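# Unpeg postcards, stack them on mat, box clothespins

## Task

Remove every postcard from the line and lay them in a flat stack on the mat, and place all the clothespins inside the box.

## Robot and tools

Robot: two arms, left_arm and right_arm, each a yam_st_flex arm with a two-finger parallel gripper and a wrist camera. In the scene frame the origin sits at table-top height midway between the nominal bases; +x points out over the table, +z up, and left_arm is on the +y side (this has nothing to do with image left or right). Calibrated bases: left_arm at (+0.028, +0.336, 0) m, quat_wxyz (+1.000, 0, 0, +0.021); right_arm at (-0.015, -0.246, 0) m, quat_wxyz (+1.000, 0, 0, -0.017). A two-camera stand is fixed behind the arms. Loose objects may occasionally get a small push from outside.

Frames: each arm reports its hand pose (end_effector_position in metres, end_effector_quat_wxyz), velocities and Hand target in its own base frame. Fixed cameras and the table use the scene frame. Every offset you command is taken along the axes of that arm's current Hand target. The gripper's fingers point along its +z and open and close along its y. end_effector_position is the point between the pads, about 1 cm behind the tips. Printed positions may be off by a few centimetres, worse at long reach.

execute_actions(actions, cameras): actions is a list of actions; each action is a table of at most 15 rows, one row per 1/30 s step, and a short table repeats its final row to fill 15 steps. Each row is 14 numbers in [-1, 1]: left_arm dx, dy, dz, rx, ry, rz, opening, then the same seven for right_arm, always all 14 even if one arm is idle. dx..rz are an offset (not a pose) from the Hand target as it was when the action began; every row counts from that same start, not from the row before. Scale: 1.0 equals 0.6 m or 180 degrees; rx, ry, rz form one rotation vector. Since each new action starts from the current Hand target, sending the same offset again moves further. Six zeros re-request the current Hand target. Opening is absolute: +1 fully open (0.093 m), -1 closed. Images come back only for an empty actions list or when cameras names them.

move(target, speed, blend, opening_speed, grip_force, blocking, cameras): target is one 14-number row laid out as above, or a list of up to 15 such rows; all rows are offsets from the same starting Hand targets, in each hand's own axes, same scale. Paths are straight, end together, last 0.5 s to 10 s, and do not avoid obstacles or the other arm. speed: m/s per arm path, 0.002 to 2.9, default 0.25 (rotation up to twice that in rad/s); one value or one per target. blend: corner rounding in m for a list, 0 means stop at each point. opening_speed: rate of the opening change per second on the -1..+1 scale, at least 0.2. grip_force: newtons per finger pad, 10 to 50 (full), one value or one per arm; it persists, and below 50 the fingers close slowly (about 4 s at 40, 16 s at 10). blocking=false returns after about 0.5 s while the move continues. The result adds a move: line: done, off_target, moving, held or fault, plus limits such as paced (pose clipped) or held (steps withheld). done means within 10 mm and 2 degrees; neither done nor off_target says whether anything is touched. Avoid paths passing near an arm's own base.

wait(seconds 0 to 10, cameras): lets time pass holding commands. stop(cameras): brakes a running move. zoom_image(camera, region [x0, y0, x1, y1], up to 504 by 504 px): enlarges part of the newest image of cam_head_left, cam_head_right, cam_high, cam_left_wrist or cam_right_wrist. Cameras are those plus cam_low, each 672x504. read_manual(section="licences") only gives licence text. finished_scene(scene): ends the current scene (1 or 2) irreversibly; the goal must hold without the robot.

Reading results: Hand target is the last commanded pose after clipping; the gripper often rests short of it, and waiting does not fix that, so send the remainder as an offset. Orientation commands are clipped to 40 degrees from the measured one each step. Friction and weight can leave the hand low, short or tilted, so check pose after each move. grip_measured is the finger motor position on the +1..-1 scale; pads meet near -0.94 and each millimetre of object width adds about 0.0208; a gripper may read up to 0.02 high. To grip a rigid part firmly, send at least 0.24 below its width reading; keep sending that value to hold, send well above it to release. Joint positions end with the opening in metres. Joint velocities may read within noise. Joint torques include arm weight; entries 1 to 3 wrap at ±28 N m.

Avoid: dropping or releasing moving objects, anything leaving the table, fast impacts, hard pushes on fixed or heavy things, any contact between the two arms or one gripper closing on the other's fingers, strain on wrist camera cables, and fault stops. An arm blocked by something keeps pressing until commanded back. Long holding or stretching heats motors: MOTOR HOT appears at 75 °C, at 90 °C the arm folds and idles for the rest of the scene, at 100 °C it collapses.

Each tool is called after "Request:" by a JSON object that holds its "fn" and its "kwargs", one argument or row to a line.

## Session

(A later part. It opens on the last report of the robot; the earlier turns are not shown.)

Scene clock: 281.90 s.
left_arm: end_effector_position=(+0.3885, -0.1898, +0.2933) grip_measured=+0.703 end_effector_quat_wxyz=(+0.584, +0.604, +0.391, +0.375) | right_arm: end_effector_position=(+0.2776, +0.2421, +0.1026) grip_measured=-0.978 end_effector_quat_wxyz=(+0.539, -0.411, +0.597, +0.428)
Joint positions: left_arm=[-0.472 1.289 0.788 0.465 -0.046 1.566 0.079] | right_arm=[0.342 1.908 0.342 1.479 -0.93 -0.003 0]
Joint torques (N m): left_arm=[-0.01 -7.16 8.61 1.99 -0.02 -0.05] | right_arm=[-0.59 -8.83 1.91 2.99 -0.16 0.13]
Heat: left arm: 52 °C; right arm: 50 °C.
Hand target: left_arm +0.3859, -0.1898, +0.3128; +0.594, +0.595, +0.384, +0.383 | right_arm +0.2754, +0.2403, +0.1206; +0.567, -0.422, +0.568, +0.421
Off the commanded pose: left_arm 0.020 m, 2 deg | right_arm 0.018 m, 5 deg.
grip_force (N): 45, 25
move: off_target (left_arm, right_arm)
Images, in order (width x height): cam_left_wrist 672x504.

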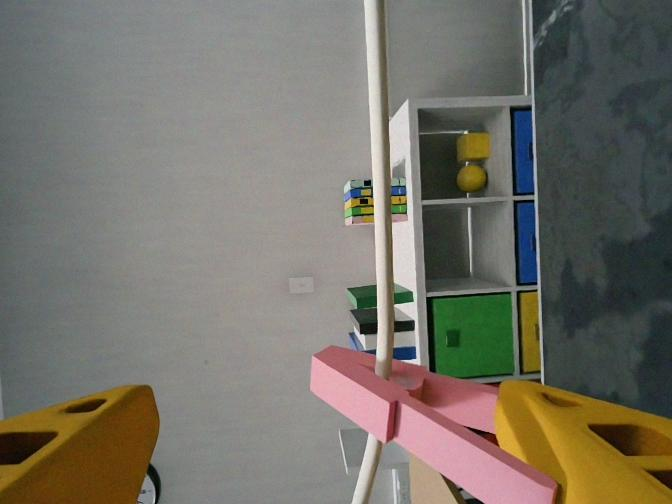

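Request:
{"fn": "move", "kwargs": {
  "target": [
    [0,-0.035,0,0,0,0,0.7,0,0,0,0,0,0,-1],
    [0,-0.02,-0.05,0,0,0,0.7,0,0,0,0,0,0,-1]
  ],
  "speed": 0.08,
  "cameras": ["cam_left_wrist"]
}}

Scene clock: 284.73 s.
left_arm: end_effector_position=(+0.3626, -0.1778, +0.3057) grip_measured=+0.703 end_effector_quat_wxyz=(+0.599, +0.590, +0.382, +0.384) | right_arm: end_effector_position=(+0.2776, +0.2421, +0.1026) grip_measured=-0.978 end_effector_quat_wxyz=(+0.539, -0.411, +0.597, +0.428)
Joint positions: left_arm=[-0.477 1.162 0.709 0.466 -0.051 1.566 0.079] | right_arm=[0.342 1.908 0.342 1.479 -0.93 -0.003 0]
Joint torques (N m): left_arm=[-0.03 -5.3 5.35 2.03 -0.06 -0.05] | right_arm=[-0.55 -8.83 1.91 2.98 -0.16 0.12]
Heat: left arm: 52 °C; right arm: 50 °C.
Hand target: left_arm +0.3586, -0.1773, +0.3007; +0.594, +0.595, +0.384, +0.383 | right_arm +0.2754, +0.2403, +0.1206; +0.567, -0.422, +0.568, +0.421
Off the commanded pose: left_arm 0.006 m, 1 deg | right_arm 0.018 m, 5 deg.
grip_force (N): 45, 25
move: off_target (right_arm)
Images, in order (width x height): cam_left_wrist 672x504.

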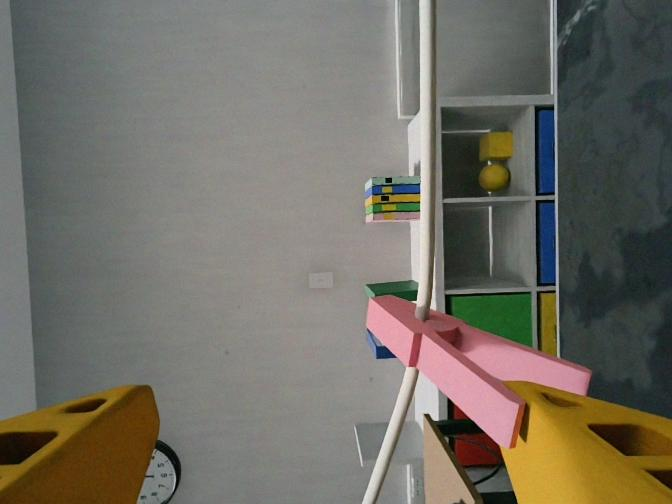

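Request:
{"fn": "move", "kwargs": {
  "target": [
    [0,0.01,-0.15,0,0,0,0.7,0,0,0,0,0,0,-1],
    [0.018,-0.117,-0.08,0,0,-0.5,0.2,0,0,0,0,0,0,-1]
  ],
  "blend": [0.02,0],
  "speed": 0.2,
  "cameras": ["cam_left_wrist"]
}}

Scene clock: 292.63 s.
left_arm: end_effector_position=(+0.3189, -0.1483, +0.2345) grip_measured=+0.203 end_effector_quat_wxyz=(+0.691, +0.149, +0.692, -0.146) | right_arm: end_effector_position=(+0.2776, +0.2421, +0.1026) grip_measured=-0.978 end_effector_quat_wxyz=(+0.539, -0.411, +0.597, +0.428)
Joint positions: left_arm=[-0.448 1.004 0.351 0.651 -0.027 0.003 0.055] | right_arm=[0.342 1.908 0.342 1.479 -0.93 -0.003 0]
Joint torques (N m): left_arm=[1.11 -0.95 5.08 2.44 0.15 -0.08] | right_arm=[-0.54 -8.83 1.92 3 -0.15 0.13]
Heat: left arm: 51 °C; right arm: 51 °C.
Hand target: left_arm +0.3192, -0.1478, +0.2306; +0.691, +0.149, +0.692, -0.149 | right_arm +0.2754, +0.2403, +0.1206; +0.567, -0.422, +0.568, +0.421
Off the commanded pose: left_arm 0.004 m, 0 deg | right_arm 0.018 m, 5 deg.
grip_force (N): 45, 25
move: off_target (right_arm)
Images, in order (width x height): cam_left_wrist 672x504.

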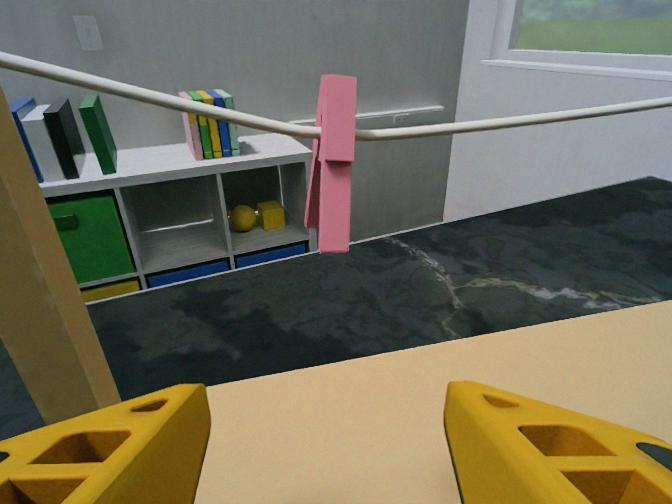

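Request:
{"fn": "move", "kwargs": {
  "target": [
    [-0.03,-0.004,0.145,0,0,0,0.2,0,0,0,0,0,0,-1],
    [-0.03,-0.004,0.145,0,0,0,-1,0,0,0,0,0,0,-1],
    [-0.03,-0.004,0.145,0,0,0,-1,0,0,0,0,0,0,-1]
  ],
  "speed": 0.12,
  "opening_speed": 0.8,
  "cameras": ["cam_left_wrist"]
}}

Scene clock: 297.97 s.
left_arm: end_effector_position=(+0.3913, -0.1836, +0.2362) grip_measured=-0.858 end_effector_quat_wxyz=(+0.678, +0.153, +0.704, -0.144) | right_arm: end_effector_position=(+0.2776, +0.2421, +0.1026) grip_measured=-0.978 end_effector_quat_wxyz=(+0.539, -0.411, +0.597, +0.428)
Joint positions: left_arm=[-0.448 1.39 0.619 0.733 -0.025 0.003 0.004] | right_arm=[0.342 1.908 0.342 1.479 -0.93 -0.003 0]
Joint torques (N m): left_arm=[0.61 -3.95 8.09 2.45 0.05 -0.1] | right_arm=[-0.58 -8.84 1.95 2.98 -0.16 0.12]
Heat: left arm: 50 °C; right arm: 51 °C.
Hand target: left_arm +0.3974, -0.1859, +0.2485; +0.691, +0.149, +0.692, -0.149 | right_arm +0.2754, +0.2403, +0.1206; +0.567, -0.422, +0.568, +0.421
Off the commanded pose: left_arm 0.014 m, 2 deg | right_arm 0.018 m, 5 deg.
grip_force (N): 45, 25
move: off_target (left_arm, right_arm); target 2's new opening was sent with left_arm's hand 0.014 m and 2 deg from that target
Images, in order (width x height): cam_left_wrist 672x504.

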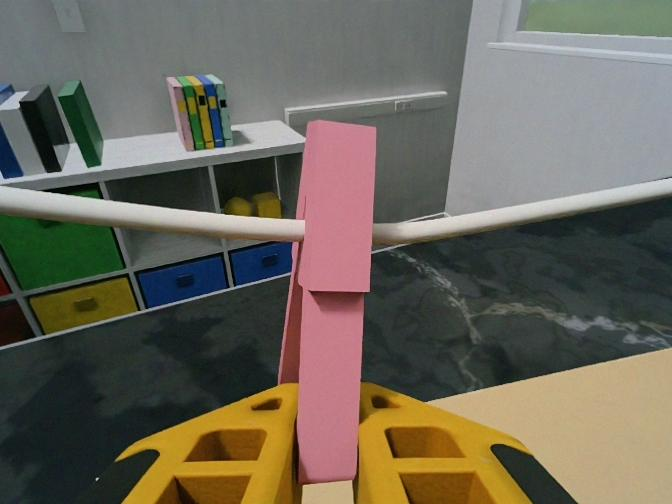

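Request:
{"fn": "move", "kwargs": {
  "target": [0.11,0,0,0,0,0,-1,0,0,0,0,0,0,-1],
  "grip_force": [50,25],
  "speed": 0.06,
  "cameras": ["cam_left_wrist"]
}}

Scene clock: 299.93 s.
left_arm: end_effector_position=(+0.3948, -0.1858, +0.2263) grip_measured=-0.878 end_effector_quat_wxyz=(+0.736, +0.139, +0.643, -0.160) | right_arm: end_effector_position=(+0.2776, +0.2421, +0.1026) grip_measured=-0.978 end_effector_quat_wxyz=(+0.539, -0.411, +0.597, +0.428)
Joint positions: left_arm=[-0.448 1.583 0.527 1.189 -0.022 0.002 0.003] | right_arm=[0.342 1.908 0.342 1.479 -0.93 -0.003 0]
Joint torques (N m): left_arm=[0.75 -2.84 2.8 1.37 0.02 -0.08] | right_arm=[-0.57 -8.8 1.92 3 -0.16 0.14]
Heat: left arm: 50 °C; right arm: 51 °C.
Hand target: left_arm +0.3974, -0.1858, +0.1825; +0.691, +0.149, +0.692, -0.149 | right_arm +0.2754, +0.2403, +0.1206; +0.567, -0.422, +0.568, +0.421
Off the commanded pose: left_arm 0.044 m, 8 deg | right_arm 0.018 m, 5 deg.
grip_force (N): 50, 25
move: off_target (left_arm, right_arm)
Images, in order (width x height): cam_left_wrist 672x504.

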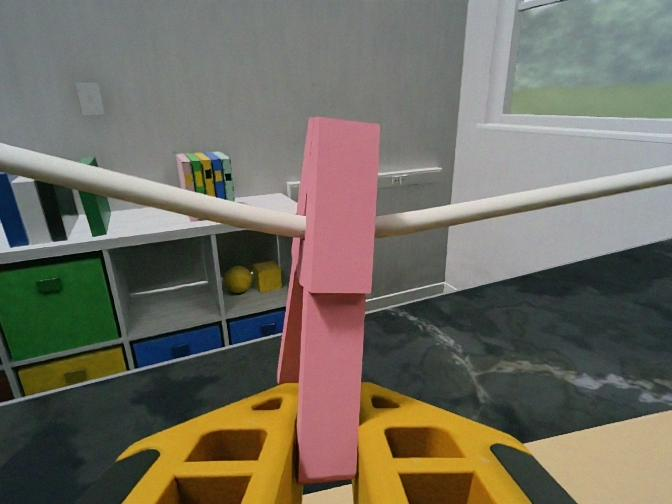

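Request:
{"fn": "move", "kwargs": {
  "target": [
    [-0.11,0,0,0,0,0,-1,0,0,0,0,0,0,-1],
    [-0.132,0,-0.037,0,0,0,-1,0,0,0,0,0,0,-1],
    [-0.165,0,-0.045,0,0,0,-1,0,0,0,0,0,0,-1],
    [-0.205,0,-0.033,0,0,0,-1,0,0,0,0,0,0,-1],
    [-0.225,0,0.005,0,0,0,-1,0,0,0,0,0,0,-1]
  ],
  "blend": [0.005,0.008,0.008,0.008,0],
  "grip_force": [30,25],
  "speed": 0.06,
  "cameras": ["cam_left_wrist","cam_head_left"]
}}

Scene clock: 304.90 s.
left_arm: end_effector_position=(+0.3942, -0.1864, +0.2969) grip_measured=-0.873 end_effector_quat_wxyz=(+0.673, +0.155, +0.708, -0.147) | right_arm: end_effector_position=(+0.2776, +0.2421, +0.1026) grip_measured=-0.978 end_effector_quat_wxyz=(+0.539, -0.411, +0.597, +0.428)
Joint positions: left_arm=[-0.448 1.297 0.824 0.421 -0.017 0 0.003] | right_arm=[0.342 1.908 0.342 1.479 -0.93 -0.003 0]
Joint torques (N m): left_arm=[0.8 -4 9.65 2.4 0.01 -0.01] | right_arm=[-0.57 -8.81 1.92 2.99 -0.16 0.13]
Heat: left arm: 49 °C; right arm: 51 °C.
Hand target: left_arm +0.4003, -0.1871, +0.3175; +0.691, +0.149, +0.692, -0.149 | right_arm +0.2754, +0.2403, +0.1206; +0.567, -0.422, +0.568, +0.421
Off the commanded pose: left_arm 0.022 m, 3 deg | right_arm 0.018 m, 5 deg.
grip_force (N): 30, 25
move: off_target (left_arm, right_arm)
Images, in order (width x height): cam_head_left 672x504, cam_left_wrist 672x504.

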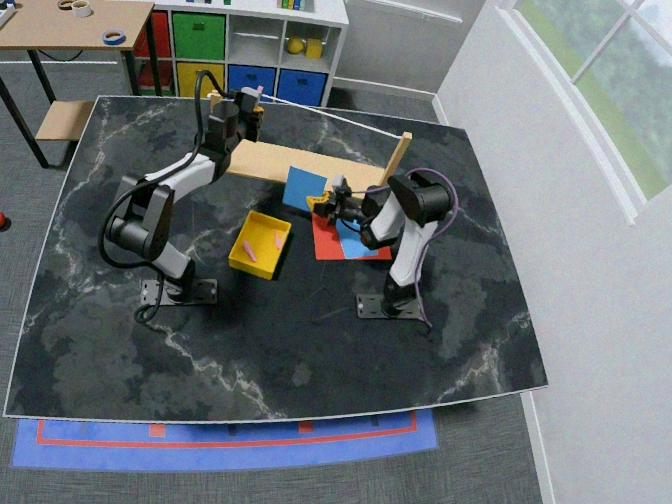

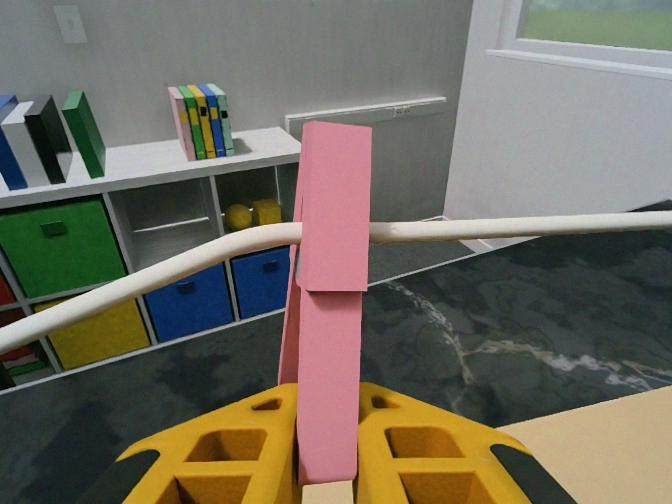

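Request:
{"fn": "move", "kwargs": {
  "target": [
    [0.11,0,-0.01,0,0,0,-1,0,0,0,0,0,0,-1],
    [0.3,0,-0.03,0,0,0,-1,0,0,0,0,0,0,-1]
  ],
  "grip_force": [50,25],
  "speed": 0.06,
  "blend": 0.02,
  "cameras": ["cam_left_wrist"]
}}

Scene clock: 311.63 s.
left_arm: end_effector_position=(+0.3796, -0.1832, +0.2117) grip_measured=-0.879 end_effector_quat_wxyz=(+0.756, +0.142, +0.615, -0.172) | right_arm: end_effector_position=(+0.2776, +0.2421, +0.1026) grip_measured=-0.978 end_effector_quat_wxyz=(+0.539, -0.411, +0.597, +0.428)
Joint positions: left_arm=[-0.449 1.683 0.435 1.453 0.001 0.002 0.003] | right_arm=[0.342 1.908 0.342 1.479 -0.93 -0.003 0]
Joint torques (N m): left_arm=[0.69 1.99 -0.57 1.44 -0.25 -0.04] | right_arm=[-0.61 -8.81 1.94 3 -0.17 0.13]
Heat: left arm: 49 °C; right arm: 52 °C.
Hand target: left_arm +0.3837, -0.1795, +0.1376; +0.691, +0.149, +0.692, -0.149 | right_arm +0.2754, +0.2403, +0.1206; +0.567, -0.422, +0.568, +0.421
Off the commanded pose: left_arm 0.074 m, 12 deg | right_arm 0.018 m, 5 deg.
grip_force (N): 50, 25
move: off_target (left_arm, right_arm)
Images, in order (width x height): cam_left_wrist 672x504.

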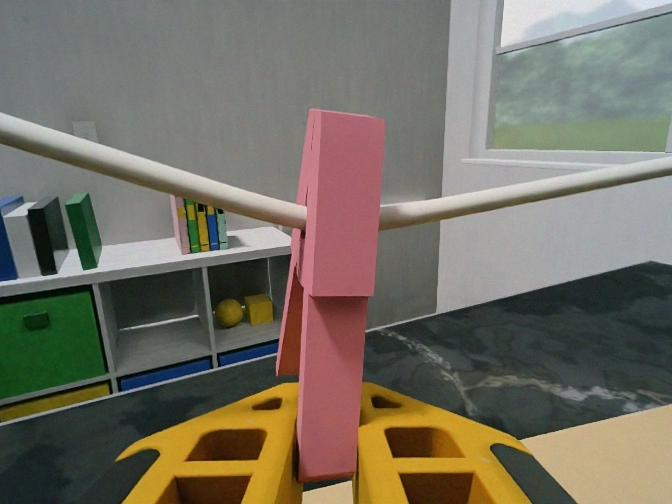

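Request:
{"fn": "move", "kwargs": {
  "target": [
    [-0.18,0,0.03,0,0,0,-1,0,0,0,0,0,0,-1],
    [-0.18,0,0.03,0,0,0,-0.4,0,0,0,0,0,0,-1],
    [-0.18,0,-0.15,0,0,0,-0.4,0,0,0,0,0,0,-1]
  ],
  "speed": 0.1,
  "opening_speed": 0.5,
  "cameras": ["cam_left_wrist"]
}}

Scene clock: 318.53 s.
left_arm: end_effector_position=(+0.3043, -0.1426, +0.2509) grip_measured=-0.403 end_effector_quat_wxyz=(+0.695, +0.150, +0.687, -0.151) | right_arm: end_effector_position=(+0.2776, +0.2421, +0.1026) grip_measured=-0.978 end_effector_quat_wxyz=(+0.539, -0.411, +0.597, +0.428)
Joint positions: left_arm=[-0.448 0.875 0.362 0.524 -0.019 0 0.026] | right_arm=[0.342 1.908 0.342 1.479 -0.93 -0.003 0]
Joint torques (N m): left_arm=[-0.4 -2.36 5.35 2.09 -0.21 -0.02] | right_arm=[-0.58 -8.8 1.92 2.98 -0.16 0.13]
Heat: left arm: 48 °C; right arm: 52 °C.
Hand target: left_arm +0.3018, -0.1425, +0.2456; +0.691, +0.149, +0.692, -0.149 | right_arm +0.2754, +0.2403, +0.1206; +0.567, -0.422, +0.568, +0.421
Off the commanded pose: left_arm 0.006 m, 1 deg | right_arm 0.018 m, 5 deg.
grip_force (N): 50, 25
move: off_target (right_arm); target 2's new opening was sent with left_arm's hand 0.014 m and 1 deg from that target
Images, in order (width x height): cam_left_wrist 672x504.

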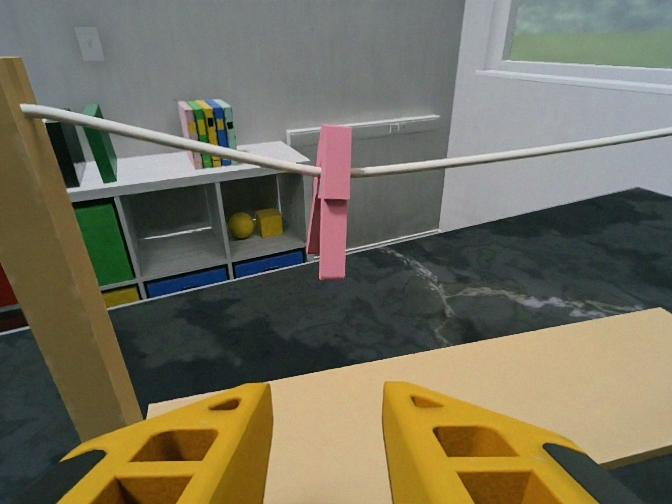

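Request:
{"fn": "move", "kwargs": {
  "target": [
    [0.0,-0.03,-0.05,0.472,0,0,0.3,0,0,0,0,0,0,-1],
    [0.202,-0.0975,0.018,0.472,0,0,0.3,0,0,0,0,0,0,-1]
  ],
  "blend": [0.03,0],
  "speed": 0.25,
  "cameras": ["cam_left_wrist","cam_head_left"]
}}

Scene clock: 325.53 s.
left_arm: end_effector_position=(+0.2833, -0.1988, +0.1213) grip_measured=+0.297 end_effector_quat_wxyz=(+0.467, +0.516, +0.488, -0.528) | right_arm: end_effector_position=(+0.2776, +0.2421, +0.1026) grip_measured=-0.978 end_effector_quat_wxyz=(+0.539, -0.411, +0.597, +0.428)
Joint positions: left_arm=[-0.104 1.86 0.631 0.76 1.555 0.435 0.059] | right_arm=[0.342 1.908 0.342 1.479 -0.93 -0.003 0]
Joint torques (N m): left_arm=[0.01 -6.54 5.49 1.37 0.47 0.12] | right_arm=[-0.58 -8.83 1.96 2.99 -0.16 0.13]
Heat: left arm: 48 °C; right arm: 52 °C.
Hand target: left_arm +0.2874, -0.2002, +0.1244; +0.409, +0.576, +0.410, -0.577 | right_arm +0.2754, +0.2403, +0.1206; +0.567, -0.422, +0.568, +0.421
Off the commanded pose: left_arm 0.005 m, 14 deg | right_arm 0.018 m, 5 deg.
joint sent to its limit (left arm) — joint 5 (wrist yaw), upper limit. The joint targets are off in orientation, not in position.
grip_force (N): 50, 25
move: off_target (left_arm, right_arm)
Images, in order (width x height): cam_head_left 672x504, cam_left_wrist 672x504.

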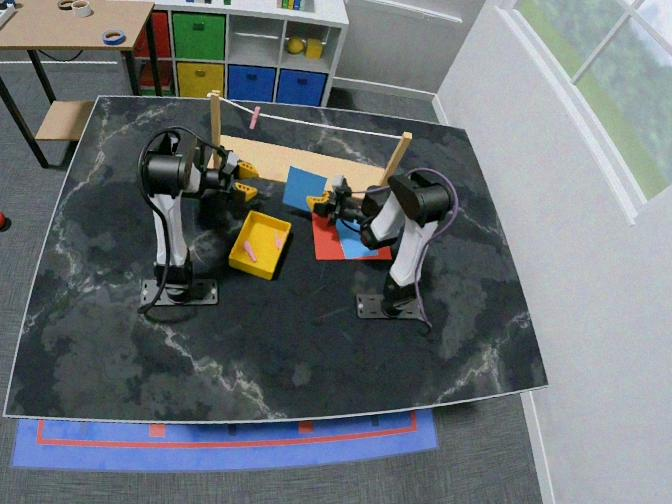

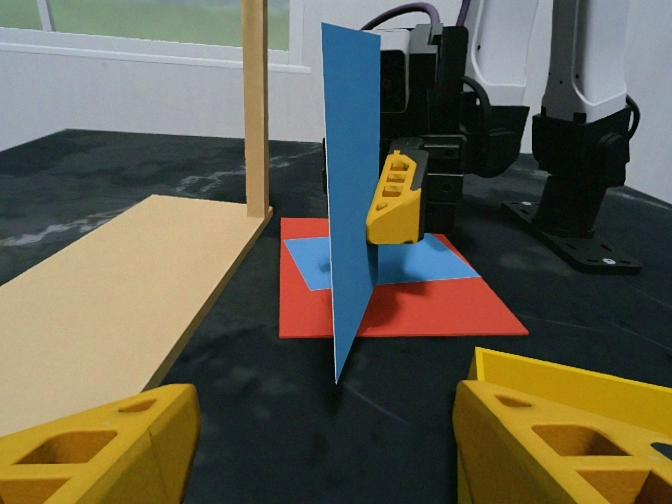

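Request:
{"fn": "move", "kwargs": {
  "target": [
    [0,0.02,0.135,0,0,0,0.3,0,0,0,0,0,0,-1],
    [0,0.02,0.135,0,0,0,-1,0,0,0,0,0,0,-1],
    [0,0.02,0.135,0,0,0,-1,0,0,0,0,0,0,-1]
  ],
  "speed": 0.12,
  "grip_force": [25,25],
  "opening_speed": 1,
  "cameras": ["cam_left_wrist"]
}}

Scene clock: 333.30 s.
left_arm: end_effector_position=(+0.2678, -0.2777, +0.1259) grip_measured=-0.984 end_effector_quat_wxyz=(+0.403, +0.575, +0.416, -0.578) | right_arm: end_effector_position=(+0.2742, +0.2431, +0.1029) grip_measured=-0.978 end_effector_quat_wxyz=(+0.535, -0.417, +0.593, +0.434)
Joint positions: left_arm=[-0.352 1.974 0.814 0.76 1.554 0.382 0] | right_arm=[0.342 1.908 0.342 1.479 -0.951 -0.003 0]
Joint torques (N m): left_arm=[0.16 -6.65 5.56 1.49 0.37 0.02] | right_arm=[-0.58 -8.91 1.91 2.98 0.04 0.14]
Heat: left arm: 48 °C; right arm: 53 °C.
Hand target: left_arm +0.2720, -0.2806, +0.1244; +0.409, +0.577, +0.409, -0.577 | right_arm +0.2753, +0.2403, +0.1206; +0.567, -0.422, +0.568, +0.421
Off the commanded pose: left_arm 0.005 m, 1 deg | right_arm 0.018 m, 5 deg.
grip_force (N): 25, 25
move: off_target (right_arm)
Images, in order (width x height): cam_left_wrist 672x504.

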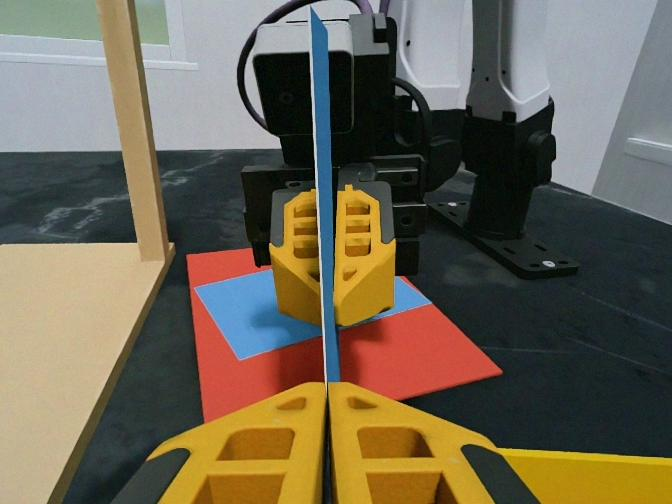

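Request:
{"fn": "move", "kwargs": {
  "target": [
    [0,0.02,0,0,0,0,-1,0,0,0,0,0,0,-0.6],
    [0,0,0,0,0,0,-1,0,0,-0.15,0,0,0,-0.6],
    [0,0,0,0,0,0,-1,-0.3,-0.115,-0.52,0.333,0,0,-0.6]
  ],
  "speed": 0.2,
  "opening_speed": 0.5,
  "cameras": []
}}

Request:
{"fn": "move", "kwargs": {
  "target": [-0.027,-0.072,0.288,-0.22,0.084,-0.507,-1,0,0,0,0,0,0,-0.6],
  "speed": 0.25,
  "cameras": ["cam_left_wrist","cam_head_right"]
}}

Scene clock: 339.70 s.
left_arm: end_effector_position=(+0.2745, -0.2802, +0.1213) grip_measured=-0.984 end_effector_quat_wxyz=(+0.400, +0.573, +0.419, -0.581) | right_arm: end_effector_position=(+0.2503, -0.0742, +0.2899) grip_measured=-0.602 end_effector_quat_wxyz=(+0.697, -0.078, +0.706, +0.097)
Joint positions: left_arm=[-0.352 2.007 0.843 0.76 1.554 0.375 0] | right_arm=[-0.925 0.703 0.498 0.181 -1.173 0.007 0.016]
Joint torques (N m): left_arm=[0.06 -9.91 3.41 1.55 0.39 0.08] | right_arm=[-0.54 0.29 8.96 1.96 0.08 0.02]
Heat: left arm: 48 °C; right arm: 52 °C.
Hand target: left_arm +0.2720, -0.2805, +0.1243; +0.409, +0.576, +0.410, -0.577 | right_arm +0.2511, -0.0780, +0.3010; +0.702, -0.082, +0.703, +0.081
Off the commanded pose: left_arm 0.004 m, 2 deg | right_arm 0.012 m, 2 deg.
grip_force (N): 25, 25
move: off_target (right_arm)
No camera images: "cameras" was empty.

Scene clock: 344.07 s.
left_arm: end_effector_position=(+0.1712, -0.4243, +0.1402) grip_measured=-0.984 end_effector_quat_wxyz=(-0.015, +0.030, +0.883, -0.468) | right_arm: end_effector_position=(+0.2503, -0.0743, +0.2898) grip_measured=-0.602 end_effector_quat_wxyz=(+0.697, -0.078, +0.706, +0.097)
Joint positions: left_arm=[-1.007 1.673 1.052 -0.079 0.509 -1.179 0] | right_arm=[-0.925 0.703 0.498 0.18 -1.173 0.006 0.016]
Joint torques (N m): left_arm=[0.14 -6.28 8.24 1.56 0.16 -0.06] | right_arm=[-0.51 0.34 8.92 1.97 0.1 0.07]
Heat: left arm: 49 °C; right arm: 51 °C.
Hand target: left_arm +0.1741, -0.4294, +0.1406; -0.014, +0.025, +0.886, -0.463 | right_arm +0.2511, -0.0780, +0.3010; +0.702, -0.082, +0.703, +0.081
Off the commanded pose: left_arm 0.006 m, 1 deg | right_arm 0.012 m, 2 deg.
grip_force (N): 25, 25
move: off_target (right_arm)
Images, in order (width x height): cam_head_right 672x504, cam_left_wrist 672x504.

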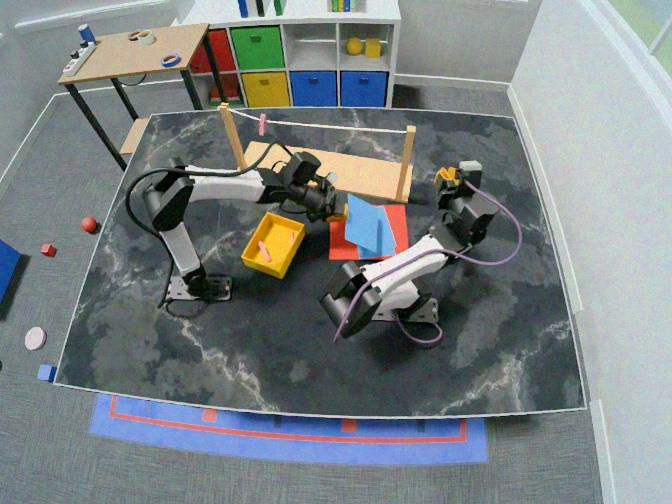

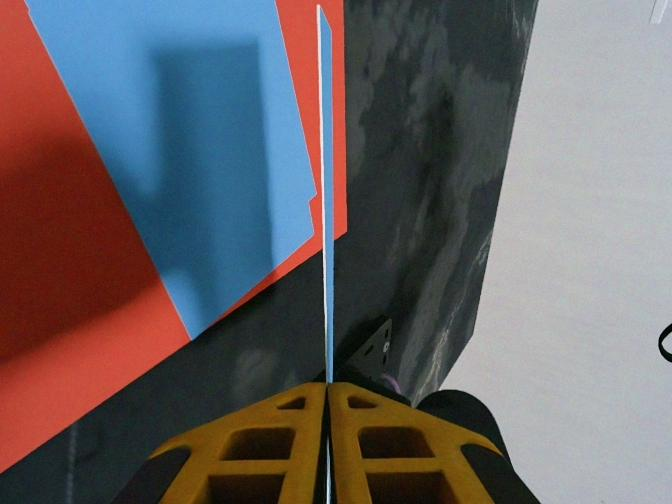

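Request:
{"fn": "move", "kwargs": {
  "target": [
    [-0.028,0.102,0.103,0,0,0,-1,0,0,0,0,0,0,-0.6],
    [-0.028,0.102,0.103,0,0,0,-0.65,0,0,0,0,0,0,-0.6],
    [-0.028,0.102,-0.05,0,0,0,-0.65,0,0,0,0,0,0,-0.6]
  ],
  "speed": 0.1,
  "opening_speed": 0.3,
  "cameras": ["cam_head_right","cam_left_wrist"]
}}

Request:
{"fn": "zoom_image", "kwargs": {
  "camera": "cam_head_right",
  "region": [290, 160, 450, 280]
}}

Scene clock: 349.43 s.
left_arm: end_effector_position=(+0.1977, -0.3758, +0.1017) grip_measured=-0.653 end_effector_quat_wxyz=(-0.013, +0.023, +0.887, -0.461) | right_arm: end_effector_position=(+0.2503, -0.0743, +0.2898) grip_measured=-0.602 end_effector_quat_wxyz=(+0.697, -0.078, +0.706, +0.097)
Joint positions: left_arm=[-0.86 1.658 0.894 -0.008 0.601 -1.069 0.014] | right_arm=[-0.925 0.703 0.498 0.18 -1.173 0.006 0.016]
Joint torques (N m): left_arm=[1.01 -10.3 4.59 1.5 0.43 0.06] | right_arm=[-0.5 0.34 8.92 1.98 0.1 0.07]
Heat: left arm: 50 °C; right arm: 51 °C.
Hand target: left_arm +0.1942, -0.3709, +0.1075; -0.014, +0.026, +0.886, -0.463 | right_arm +0.2511, -0.0780, +0.3010; +0.702, -0.082, +0.703, +0.081
Off the commanded pose: left_arm 0.008 m, 0 deg | right_arm 0.012 m, 2 deg.
grip_force (N): 25, 25
move: off_target (right_arm); target 2's new opening was sent with left_arm's hand 0.012 m and 1 deg from that target
Images, in order (width x height): cam_head_right 672x504, cam_left_wrist 672x504.

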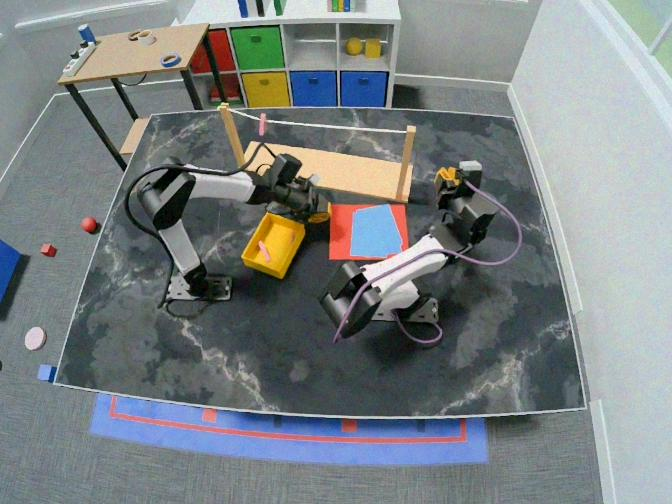

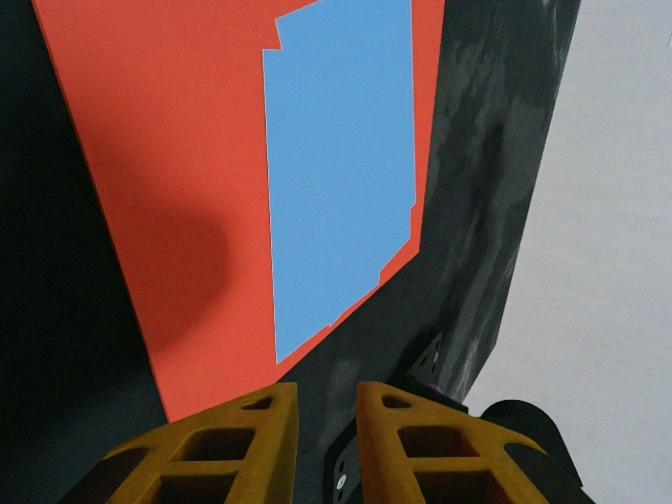

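Scaled by 3.150 from the camera's 672x504 image, which has a finer 960x720 frame.

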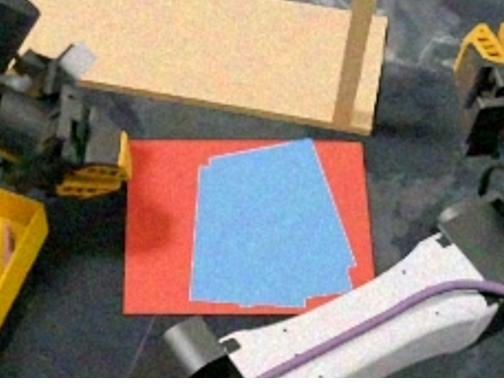

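Request:
{"fn": "move", "kwargs": {
  "target": [
    [-0.012,0.04,-0.4,-0.149,-0.399,0.312,-0.2,0,0,0,0,0,0,-0.6],
    [-0.17,-0.046,-0.504,-0.149,-0.399,0.312,-0.2,0,0,0,0,0,0,-0.6]
  ],
  "blend": [0.04,0],
  "speed": 0.25,
  "cameras": ["cam_left_wrist"]
}}

Scene clock: 359.20 s.
left_arm: end_effector_position=(+0.3069, -0.1436, +0.2857) grip_measured=-0.203 end_effector_quat_wxyz=(+0.677, +0.149, +0.706, -0.144) | right_arm: end_effector_position=(+0.2503, -0.0743, +0.2898) grip_measured=-0.602 end_effector_quat_wxyz=(+0.697, -0.078, +0.706, +0.097)
Joint positions: left_arm=[-0.457 0.846 0.545 0.259 -0.038 -0.003 0.035] | right_arm=[-0.925 0.703 0.498 0.18 -1.173 0.006 0.016]
Joint torques (N m): left_arm=[1.1 -0.44 8.83 2.42 0.12 0.05] | right_arm=[-0.5 0.34 8.95 1.96 0.11 0.07]
Heat: left arm: 50 °C; right arm: 50 °C.
Hand target: left_arm +0.3101, -0.1447, +0.3025; +0.691, +0.148, +0.692, -0.149 | right_arm +0.2511, -0.0780, +0.3010; +0.702, -0.082, +0.703, +0.081
Off the commanded pose: left_arm 0.017 m, 2 deg | right_arm 0.012 m, 2 deg.
grip_force (N): 25, 25
move: off_target (left_arm, right_arm)
Images, in order (width x height): cam_left_wrist 672x504.

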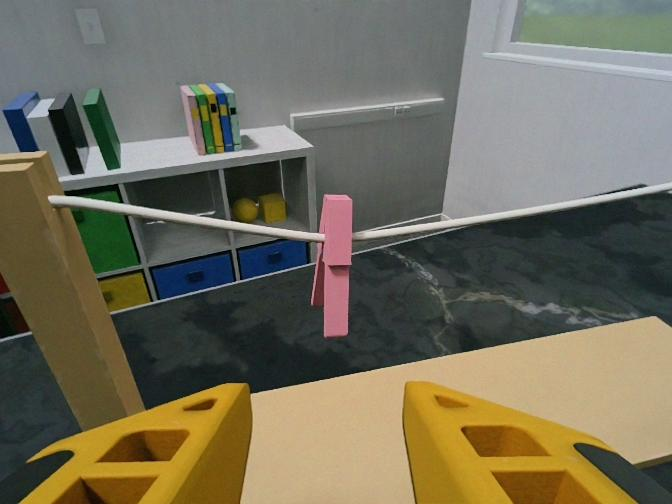

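Request:
{"fn": "move", "kwargs": {
  "target": [0,0,0.155,0,0,0,-0.2,0,0,0,0,0,0,-0.6],
  "speed": 0.12,
  "cameras": ["cam_left_wrist","cam_head_left"]
}}

Scene clock: 365.40 s.
left_arm: end_effector_position=(+0.3890, -0.1814, +0.2881) grip_measured=-0.203 end_effector_quat_wxyz=(+0.678, +0.149, +0.705, -0.145) | right_arm: end_effector_position=(+0.2503, -0.0743, +0.2898) grip_measured=-0.602 end_effector_quat_wxyz=(+0.697, -0.078, +0.706, +0.097)
Joint positions: left_arm=[-0.448 1.28 0.764 0.477 -0.029 -0.003 0.035] | right_arm=[-0.925 0.703 0.498 0.18 -1.173 0.006 0.016]
Joint torques (N m): left_arm=[1.09 -3.37 8.59 2.48 0.13 -0.01] | right_arm=[-0.51 0.34 8.98 1.97 0.1 0.07]
Heat: left arm: 49 °C; right arm: 49 °C.
Hand target: left_arm +0.3949, -0.1829, +0.3025; +0.691, +0.148, +0.692, -0.149 | right_arm +0.2511, -0.0780, +0.3010; +0.702, -0.082, +0.703, +0.081
Off the commanded pose: left_arm 0.016 m, 2 deg | right_arm 0.012 m, 2 deg.
grip_force (N): 25, 25
move: off_target (left_arm, right_arm)
Images, in order (width x height): cam_head_left 672x504, cam_left_wrist 672x504.

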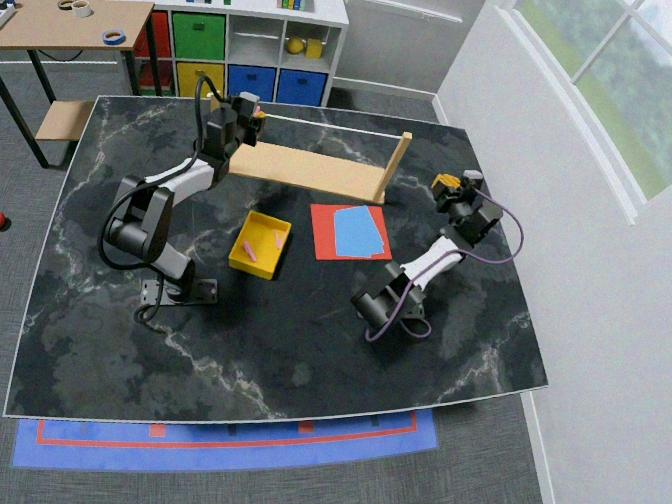

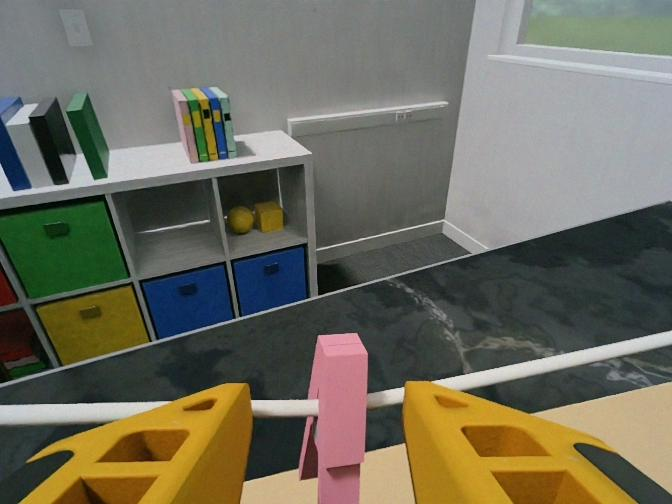

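Request:
{"fn": "move", "kwargs": {
  "target": [
    [0,0,0.054,0,0,0,-0.2,0,0,0,0,0,0,-0.6],
    [0,0,0.054,0,0,0,-0.95,0,0,0,0,0,0,-0.6]
  ],
  "speed": 0.08,
  "grip_force": [15,40],
  "cameras": ["cam_left_wrist"]
}}

Scene clock: 370.80 s.
left_arm: end_effector_position=(+0.4182, -0.1946, +0.2882) grip_measured=-0.755 end_effector_quat_wxyz=(+0.677, +0.149, +0.706, -0.145) | right_arm: end_effector_position=(+0.2503, -0.0743, +0.2898) grip_measured=-0.602 end_effector_quat_wxyz=(+0.697, -0.078, +0.706, +0.097)
Joint positions: left_arm=[-0.445 1.414 0.867 0.506 -0.027 -0.003 0.009] | right_arm=[-0.925 0.703 0.498 0.18 -1.173 0.006 0.016]
Joint torques (N m): left_arm=[0.99 -4.67 8.87 2.42 0.12 -0.03] | right_arm=[-0.49 0.34 8.98 1.96 0.09 0.08]
Heat: left arm: 49 °C; right arm: 50 °C.
Hand target: left_arm +0.4244, -0.1961, +0.3024; +0.691, +0.148, +0.692, -0.149 | right_arm +0.2511, -0.0780, +0.3010; +0.702, -0.082, +0.703, +0.081
Off the commanded pose: left_arm 0.016 m, 2 deg | right_arm 0.012 m, 2 deg.
grip_force (N): 15, 40
move: off_target (left_arm, right_arm); target 2's new opening was sent with left_arm's hand 0.016 m and 2 deg from that target
Images, in order (width x height): cam_left_wrist 672x504.

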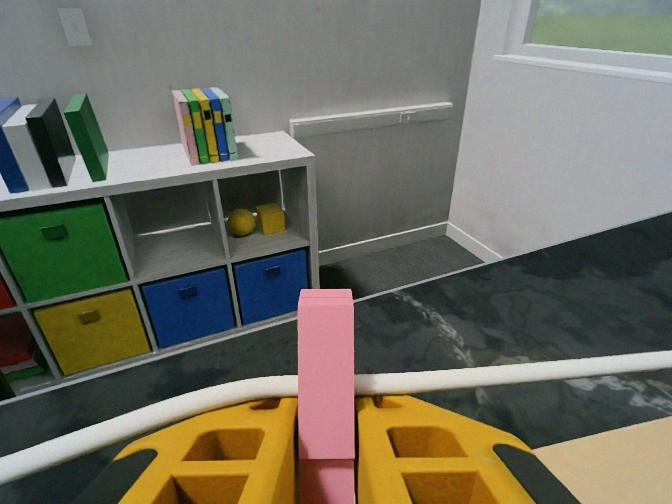

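Request:
{"fn": "move", "kwargs": {
  "target": [
    [0,0,0,0,0,0,-0.3,0,0,0,0,0,0,-0.6],
    [0,0,-0.06,0,0,0,-0.3,0,0,0,0,0,0,-0.6],
    [-0.024,0,-0.06,0,0,0,-0.3,0,0,0,0,0,0,-0.6],
    [-0.024,0,-0.016,0,0,0,-0.3,0,0,0,0,0,0,-0.6]
  ],
  "speed": 0.08,
  "cameras": ["cam_left_wrist"]
}}

Request:
{"fn": "move", "kwargs": {
  "target": [0,0,0,0,0,0,-0.95,0,0,0,0,0,0,-0.6],
  "cameras": ["cam_left_wrist"]
}}

Scene clock: 375.43 s.
left_arm: end_effector_position=(+0.4102, -0.1909, +0.3017) grip_measured=-0.303 end_effector_quat_wxyz=(+0.678, +0.149, +0.705, -0.145) | right_arm: end_effector_position=(+0.2503, -0.0743, +0.2898) grip_measured=-0.602 end_effector_quat_wxyz=(+0.697, -0.078, +0.706, +0.097)
Joint positions: left_arm=[-0.445 1.363 0.88 0.443 -0.026 -0.003 0.031] | right_arm=[-0.925 0.703 0.498 0.18 -1.173 0.006 0.016]
Joint torques (N m): left_arm=[0.95 -4.48 8.68 2.35 0.14 -0.02] | right_arm=[-0.5 0.34 8.95 1.97 0.09 0.06]
Heat: left arm: 49 °C; right arm: 51 °C.
Hand target: left_arm +0.4156, -0.1923, +0.3168; +0.691, +0.148, +0.692, -0.149 | right_arm +0.2511, -0.0780, +0.3010; +0.702, -0.082, +0.703, +0.081
Off the commanded pose: left_arm 0.016 m, 2 deg | right_arm 0.012 m, 2 deg.
grip_force (N): 15, 40
move: off_target (left_arm, right_arm)
Images, in order (width x height): cam_left_wrist 672x504.

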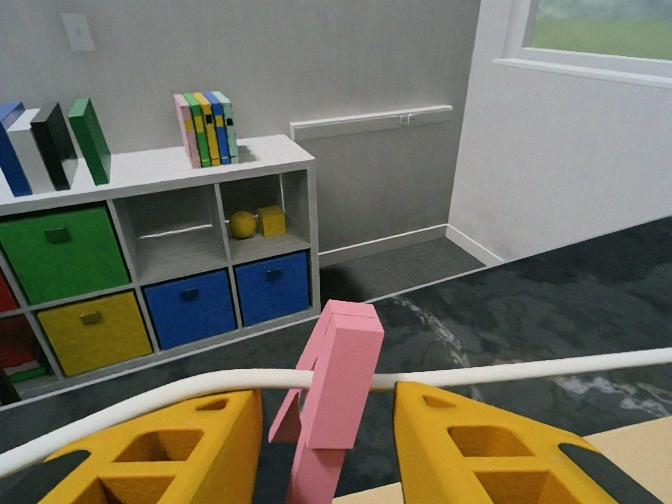

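Scene clock: 378.50 s.
left_arm: end_effector_position=(+0.4102, -0.1909, +0.3017) grip_measured=-0.756 end_effector_quat_wxyz=(+0.678, +0.149, +0.705, -0.145) | right_arm: end_effector_position=(+0.2503, -0.0743, +0.2898) grip_measured=-0.602 end_effector_quat_wxyz=(+0.697, -0.078, +0.706, +0.097)
Joint positions: left_arm=[-0.445 1.363 0.88 0.443 -0.026 -0.003 0.009] | right_arm=[-0.925 0.703 0.498 0.18 -1.173 0.006 0.016]
Joint torques (N m): left_arm=[0.87 -4.51 8.95 2.34 0.1 -0.01] | right_arm=[-0.54 0.35 8.96 1.96 0.11 0.07]
Heat: left arm: 49 °C; right arm: 51 °C.
Hand target: left_arm +0.4156, -0.1923, +0.3168; +0.691, +0.148, +0.692, -0.149 | right_arm +0.2511, -0.0780, +0.3010; +0.702, -0.082, +0.703, +0.081
Off the commanded pose: left_arm 0.016 m, 2 deg | right_arm 0.012 m, 2 deg.
grip_force (N): 15, 40
move: off_target (left_arm, right_arm)
Images, in order (width x height): cam_left_wrist 672x504.

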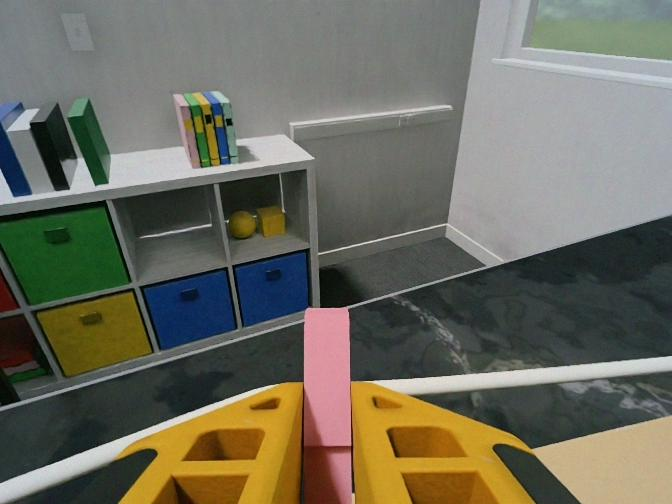

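Request:
{"fn": "move", "kwargs": {
  "target": [
    [0,0,0,0,0,0,-0.3,0,0,0,0,0,0,-0.6],
    [0,0,-0.09,0,0,0,-0.3,0,0,0,0,0,0,-0.6]
  ],
  "speed": 0.1,
  "cameras": ["cam_left_wrist"]
}}

Scene clock: 381.40 s.
left_arm: end_effector_position=(+0.3701, -0.1721, +0.3200) grip_measured=-0.303 end_effector_quat_wxyz=(+0.694, +0.146, +0.689, -0.150) | right_arm: end_effector_position=(+0.2503, -0.0743, +0.2898) grip_measured=-0.602 end_effector_quat_wxyz=(+0.697, -0.078, +0.706, +0.097)
Joint positions: left_arm=[-0.445 1.168 0.776 0.4 -0.024 -0.003 0.031] | right_arm=[-0.925 0.703 0.498 0.18 -1.173 0.006 0.016]
Joint torques (N m): left_arm=[0.65 -5.57 5.35 2.05 0.05 -0.03] | right_arm=[-0.51 0.34 8.95 1.96 0.09 0.07]
Heat: left arm: 49 °C; right arm: 51 °C.
Hand target: left_arm +0.3664, -0.1701, +0.3169; +0.691, +0.148, +0.692, -0.149 | right_arm +0.2511, -0.0780, +0.3010; +0.702, -0.082, +0.703, +0.081
Off the commanded pose: left_arm 0.005 m, 1 deg | right_arm 0.012 m, 2 deg.
grip_force (N): 15, 40
move: off_target (right_arm)
Images, in order (width x height): cam_left_wrist 672x504.

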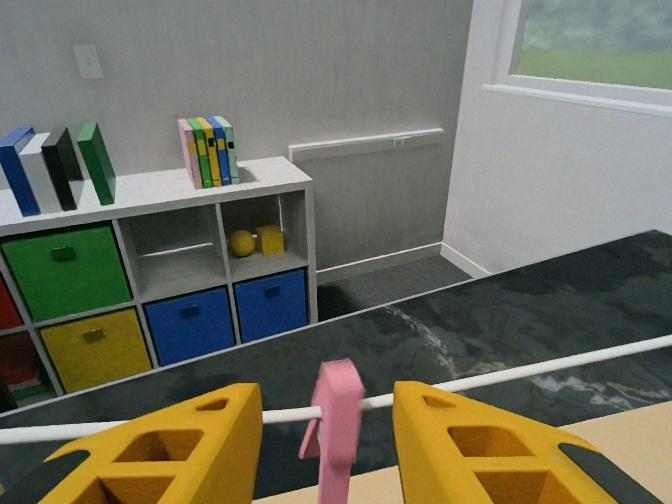

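Request:
{"fn": "move", "kwargs": {
  "target": [
    [-0.022,0,0,0,0,0,-0.3,0,0,0,0,0,0,-0.6],
    [-0.022,0,0.045,0,0,0,-0.3,0,0,0,0,0,0,-0.6]
  ],
  "speed": 0.06,
  "cameras": ["cam_left_wrist"]
}}

Scene clock: 383.70 s.
left_arm: end_effector_position=(+0.3861, -0.1797, +0.3128) grip_measured=-0.303 end_effector_quat_wxyz=(+0.676, +0.150, +0.707, -0.145) | right_arm: end_effector_position=(+0.2503, -0.0743, +0.2898) grip_measured=-0.602 end_effector_quat_wxyz=(+0.697, -0.078, +0.706, +0.097)
Joint positions: left_arm=[-0.445 1.242 0.844 0.353 -0.024 -0.003 0.031] | right_arm=[-0.925 0.703 0.498 0.18 -1.173 0.006 0.016]
Joint torques (N m): left_arm=[0.85 -3.56 9.17 2.41 0.12 0] | right_arm=[-0.51 0.34 8.98 1.96 0.09 0.08]
Heat: left arm: 49 °C; right arm: 51 °C.
Hand target: left_arm +0.3910, -0.1812, +0.3301; +0.691, +0.148, +0.692, -0.149 | right_arm +0.2511, -0.0780, +0.3010; +0.702, -0.082, +0.703, +0.081
Off the commanded pose: left_arm 0.018 m, 3 deg | right_arm 0.012 m, 2 deg.
grip_force (N): 15, 40
move: off_target (left_arm, right_arm)
Images, in order (width x height): cam_left_wrist 672x504.

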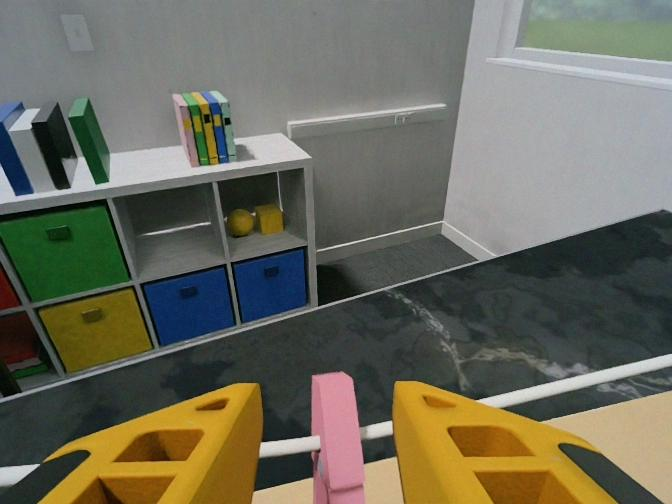

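Request:
{"fn": "move", "kwargs": {
  "target": [
    [0,0,-0.03,0,0,0,-0.3,0,0,0,0,0,0,-0.6],
    [-0.024,0,-0.03,0,0,0,-0.3,0,0,0,0,0,0,-0.6],
    [-0.024,0,0.014,0,0,0,-0.3,0,0,0,0,0,0,-0.6]
  ],
  "speed": 0.06,
  "cameras": ["cam_left_wrist"]
}}

Request:
{"fn": "move", "kwargs": {
  "target": [0,0,0,0,0,0,-0.95,0,0,0,0,0,0,-0.6],
  "cameras": ["cam_left_wrist"]
}}

Scene clock: 386.73 s.
left_arm: end_effector_position=(+0.3940, -0.1835, +0.3279) grip_measured=-0.303 end_effector_quat_wxyz=(+0.677, +0.150, +0.706, -0.145) | right_arm: end_effector_position=(+0.2503, -0.0743, +0.2898) grip_measured=-0.602 end_effector_quat_wxyz=(+0.697, -0.078, +0.706, +0.097)
Joint positions: left_arm=[-0.445 1.27 0.92 0.307 -0.024 -0.003 0.031] | right_arm=[-0.925 0.703 0.498 0.18 -1.173 0.006 0.016]
Joint torques (N m): left_arm=[0.83 -3.96 9.09 2.4 0.06 -0.02] | right_arm=[-0.44 0.32 8.92 1.97 0.1 0.07]
Heat: left arm: 50 °C; right arm: 52 °C.
Hand target: left_arm +0.3987, -0.1847, +0.3445; +0.691, +0.148, +0.692, -0.149 | right_arm +0.2511, -0.0780, +0.3010; +0.702, -0.082, +0.703, +0.081
Off the commanded pose: left_arm 0.017 m, 2 deg | right_arm 0.012 m, 2 deg.
grip_force (N): 15, 40
move: off_target (left_arm, right_arm)
Images, in order (width x height): cam_left_wrist 672x504.

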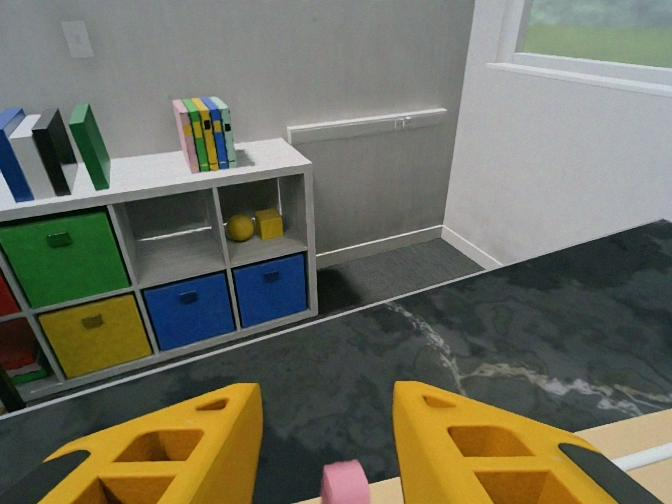

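Scene clock: 390.90 s.
left_arm: end_effector_position=(+0.3940, -0.1835, +0.3279) grip_measured=-0.946 end_effector_quat_wxyz=(+0.677, +0.150, +0.706, -0.145) | right_arm: end_effector_position=(+0.2503, -0.0743, +0.2898) grip_measured=-0.602 end_effector_quat_wxyz=(+0.697, -0.078, +0.706, +0.097)
Joint positions: left_arm=[-0.445 1.27 0.92 0.307 -0.024 -0.003 0] | right_arm=[-0.925 0.703 0.498 0.18 -1.173 0.006 0.016]
Joint torques (N m): left_arm=[0.75 -3.86 9.14 2.4 0.12 0.01] | right_arm=[-0.49 0.32 8.95 1.97 0.1 0.08]
Heat: left arm: 50 °C; right arm: 52 °C.
Hand target: left_arm +0.3987, -0.1847, +0.3445; +0.691, +0.148, +0.692, -0.149 | right_arm +0.2511, -0.0780, +0.3010; +0.702, -0.082, +0.703, +0.081
Off the commanded pose: left_arm 0.017 m, 2 deg | right_arm 0.012 m, 2 deg.
grip_force (N): 15, 40
move: off_target (left_arm, right_arm)
Images, in order (width x height): cam_left_wrist 672x504.

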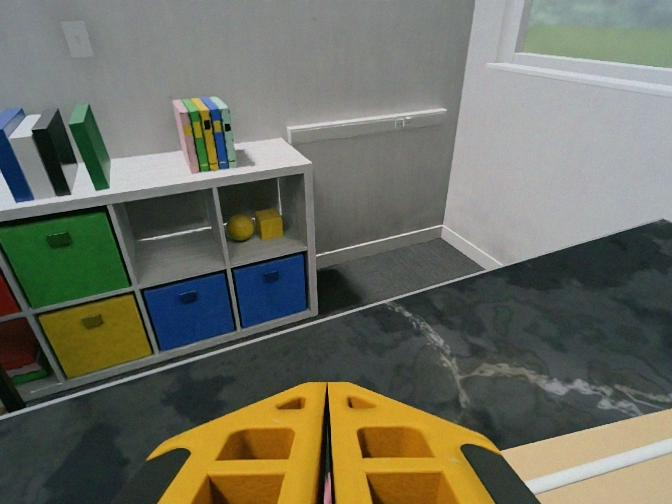

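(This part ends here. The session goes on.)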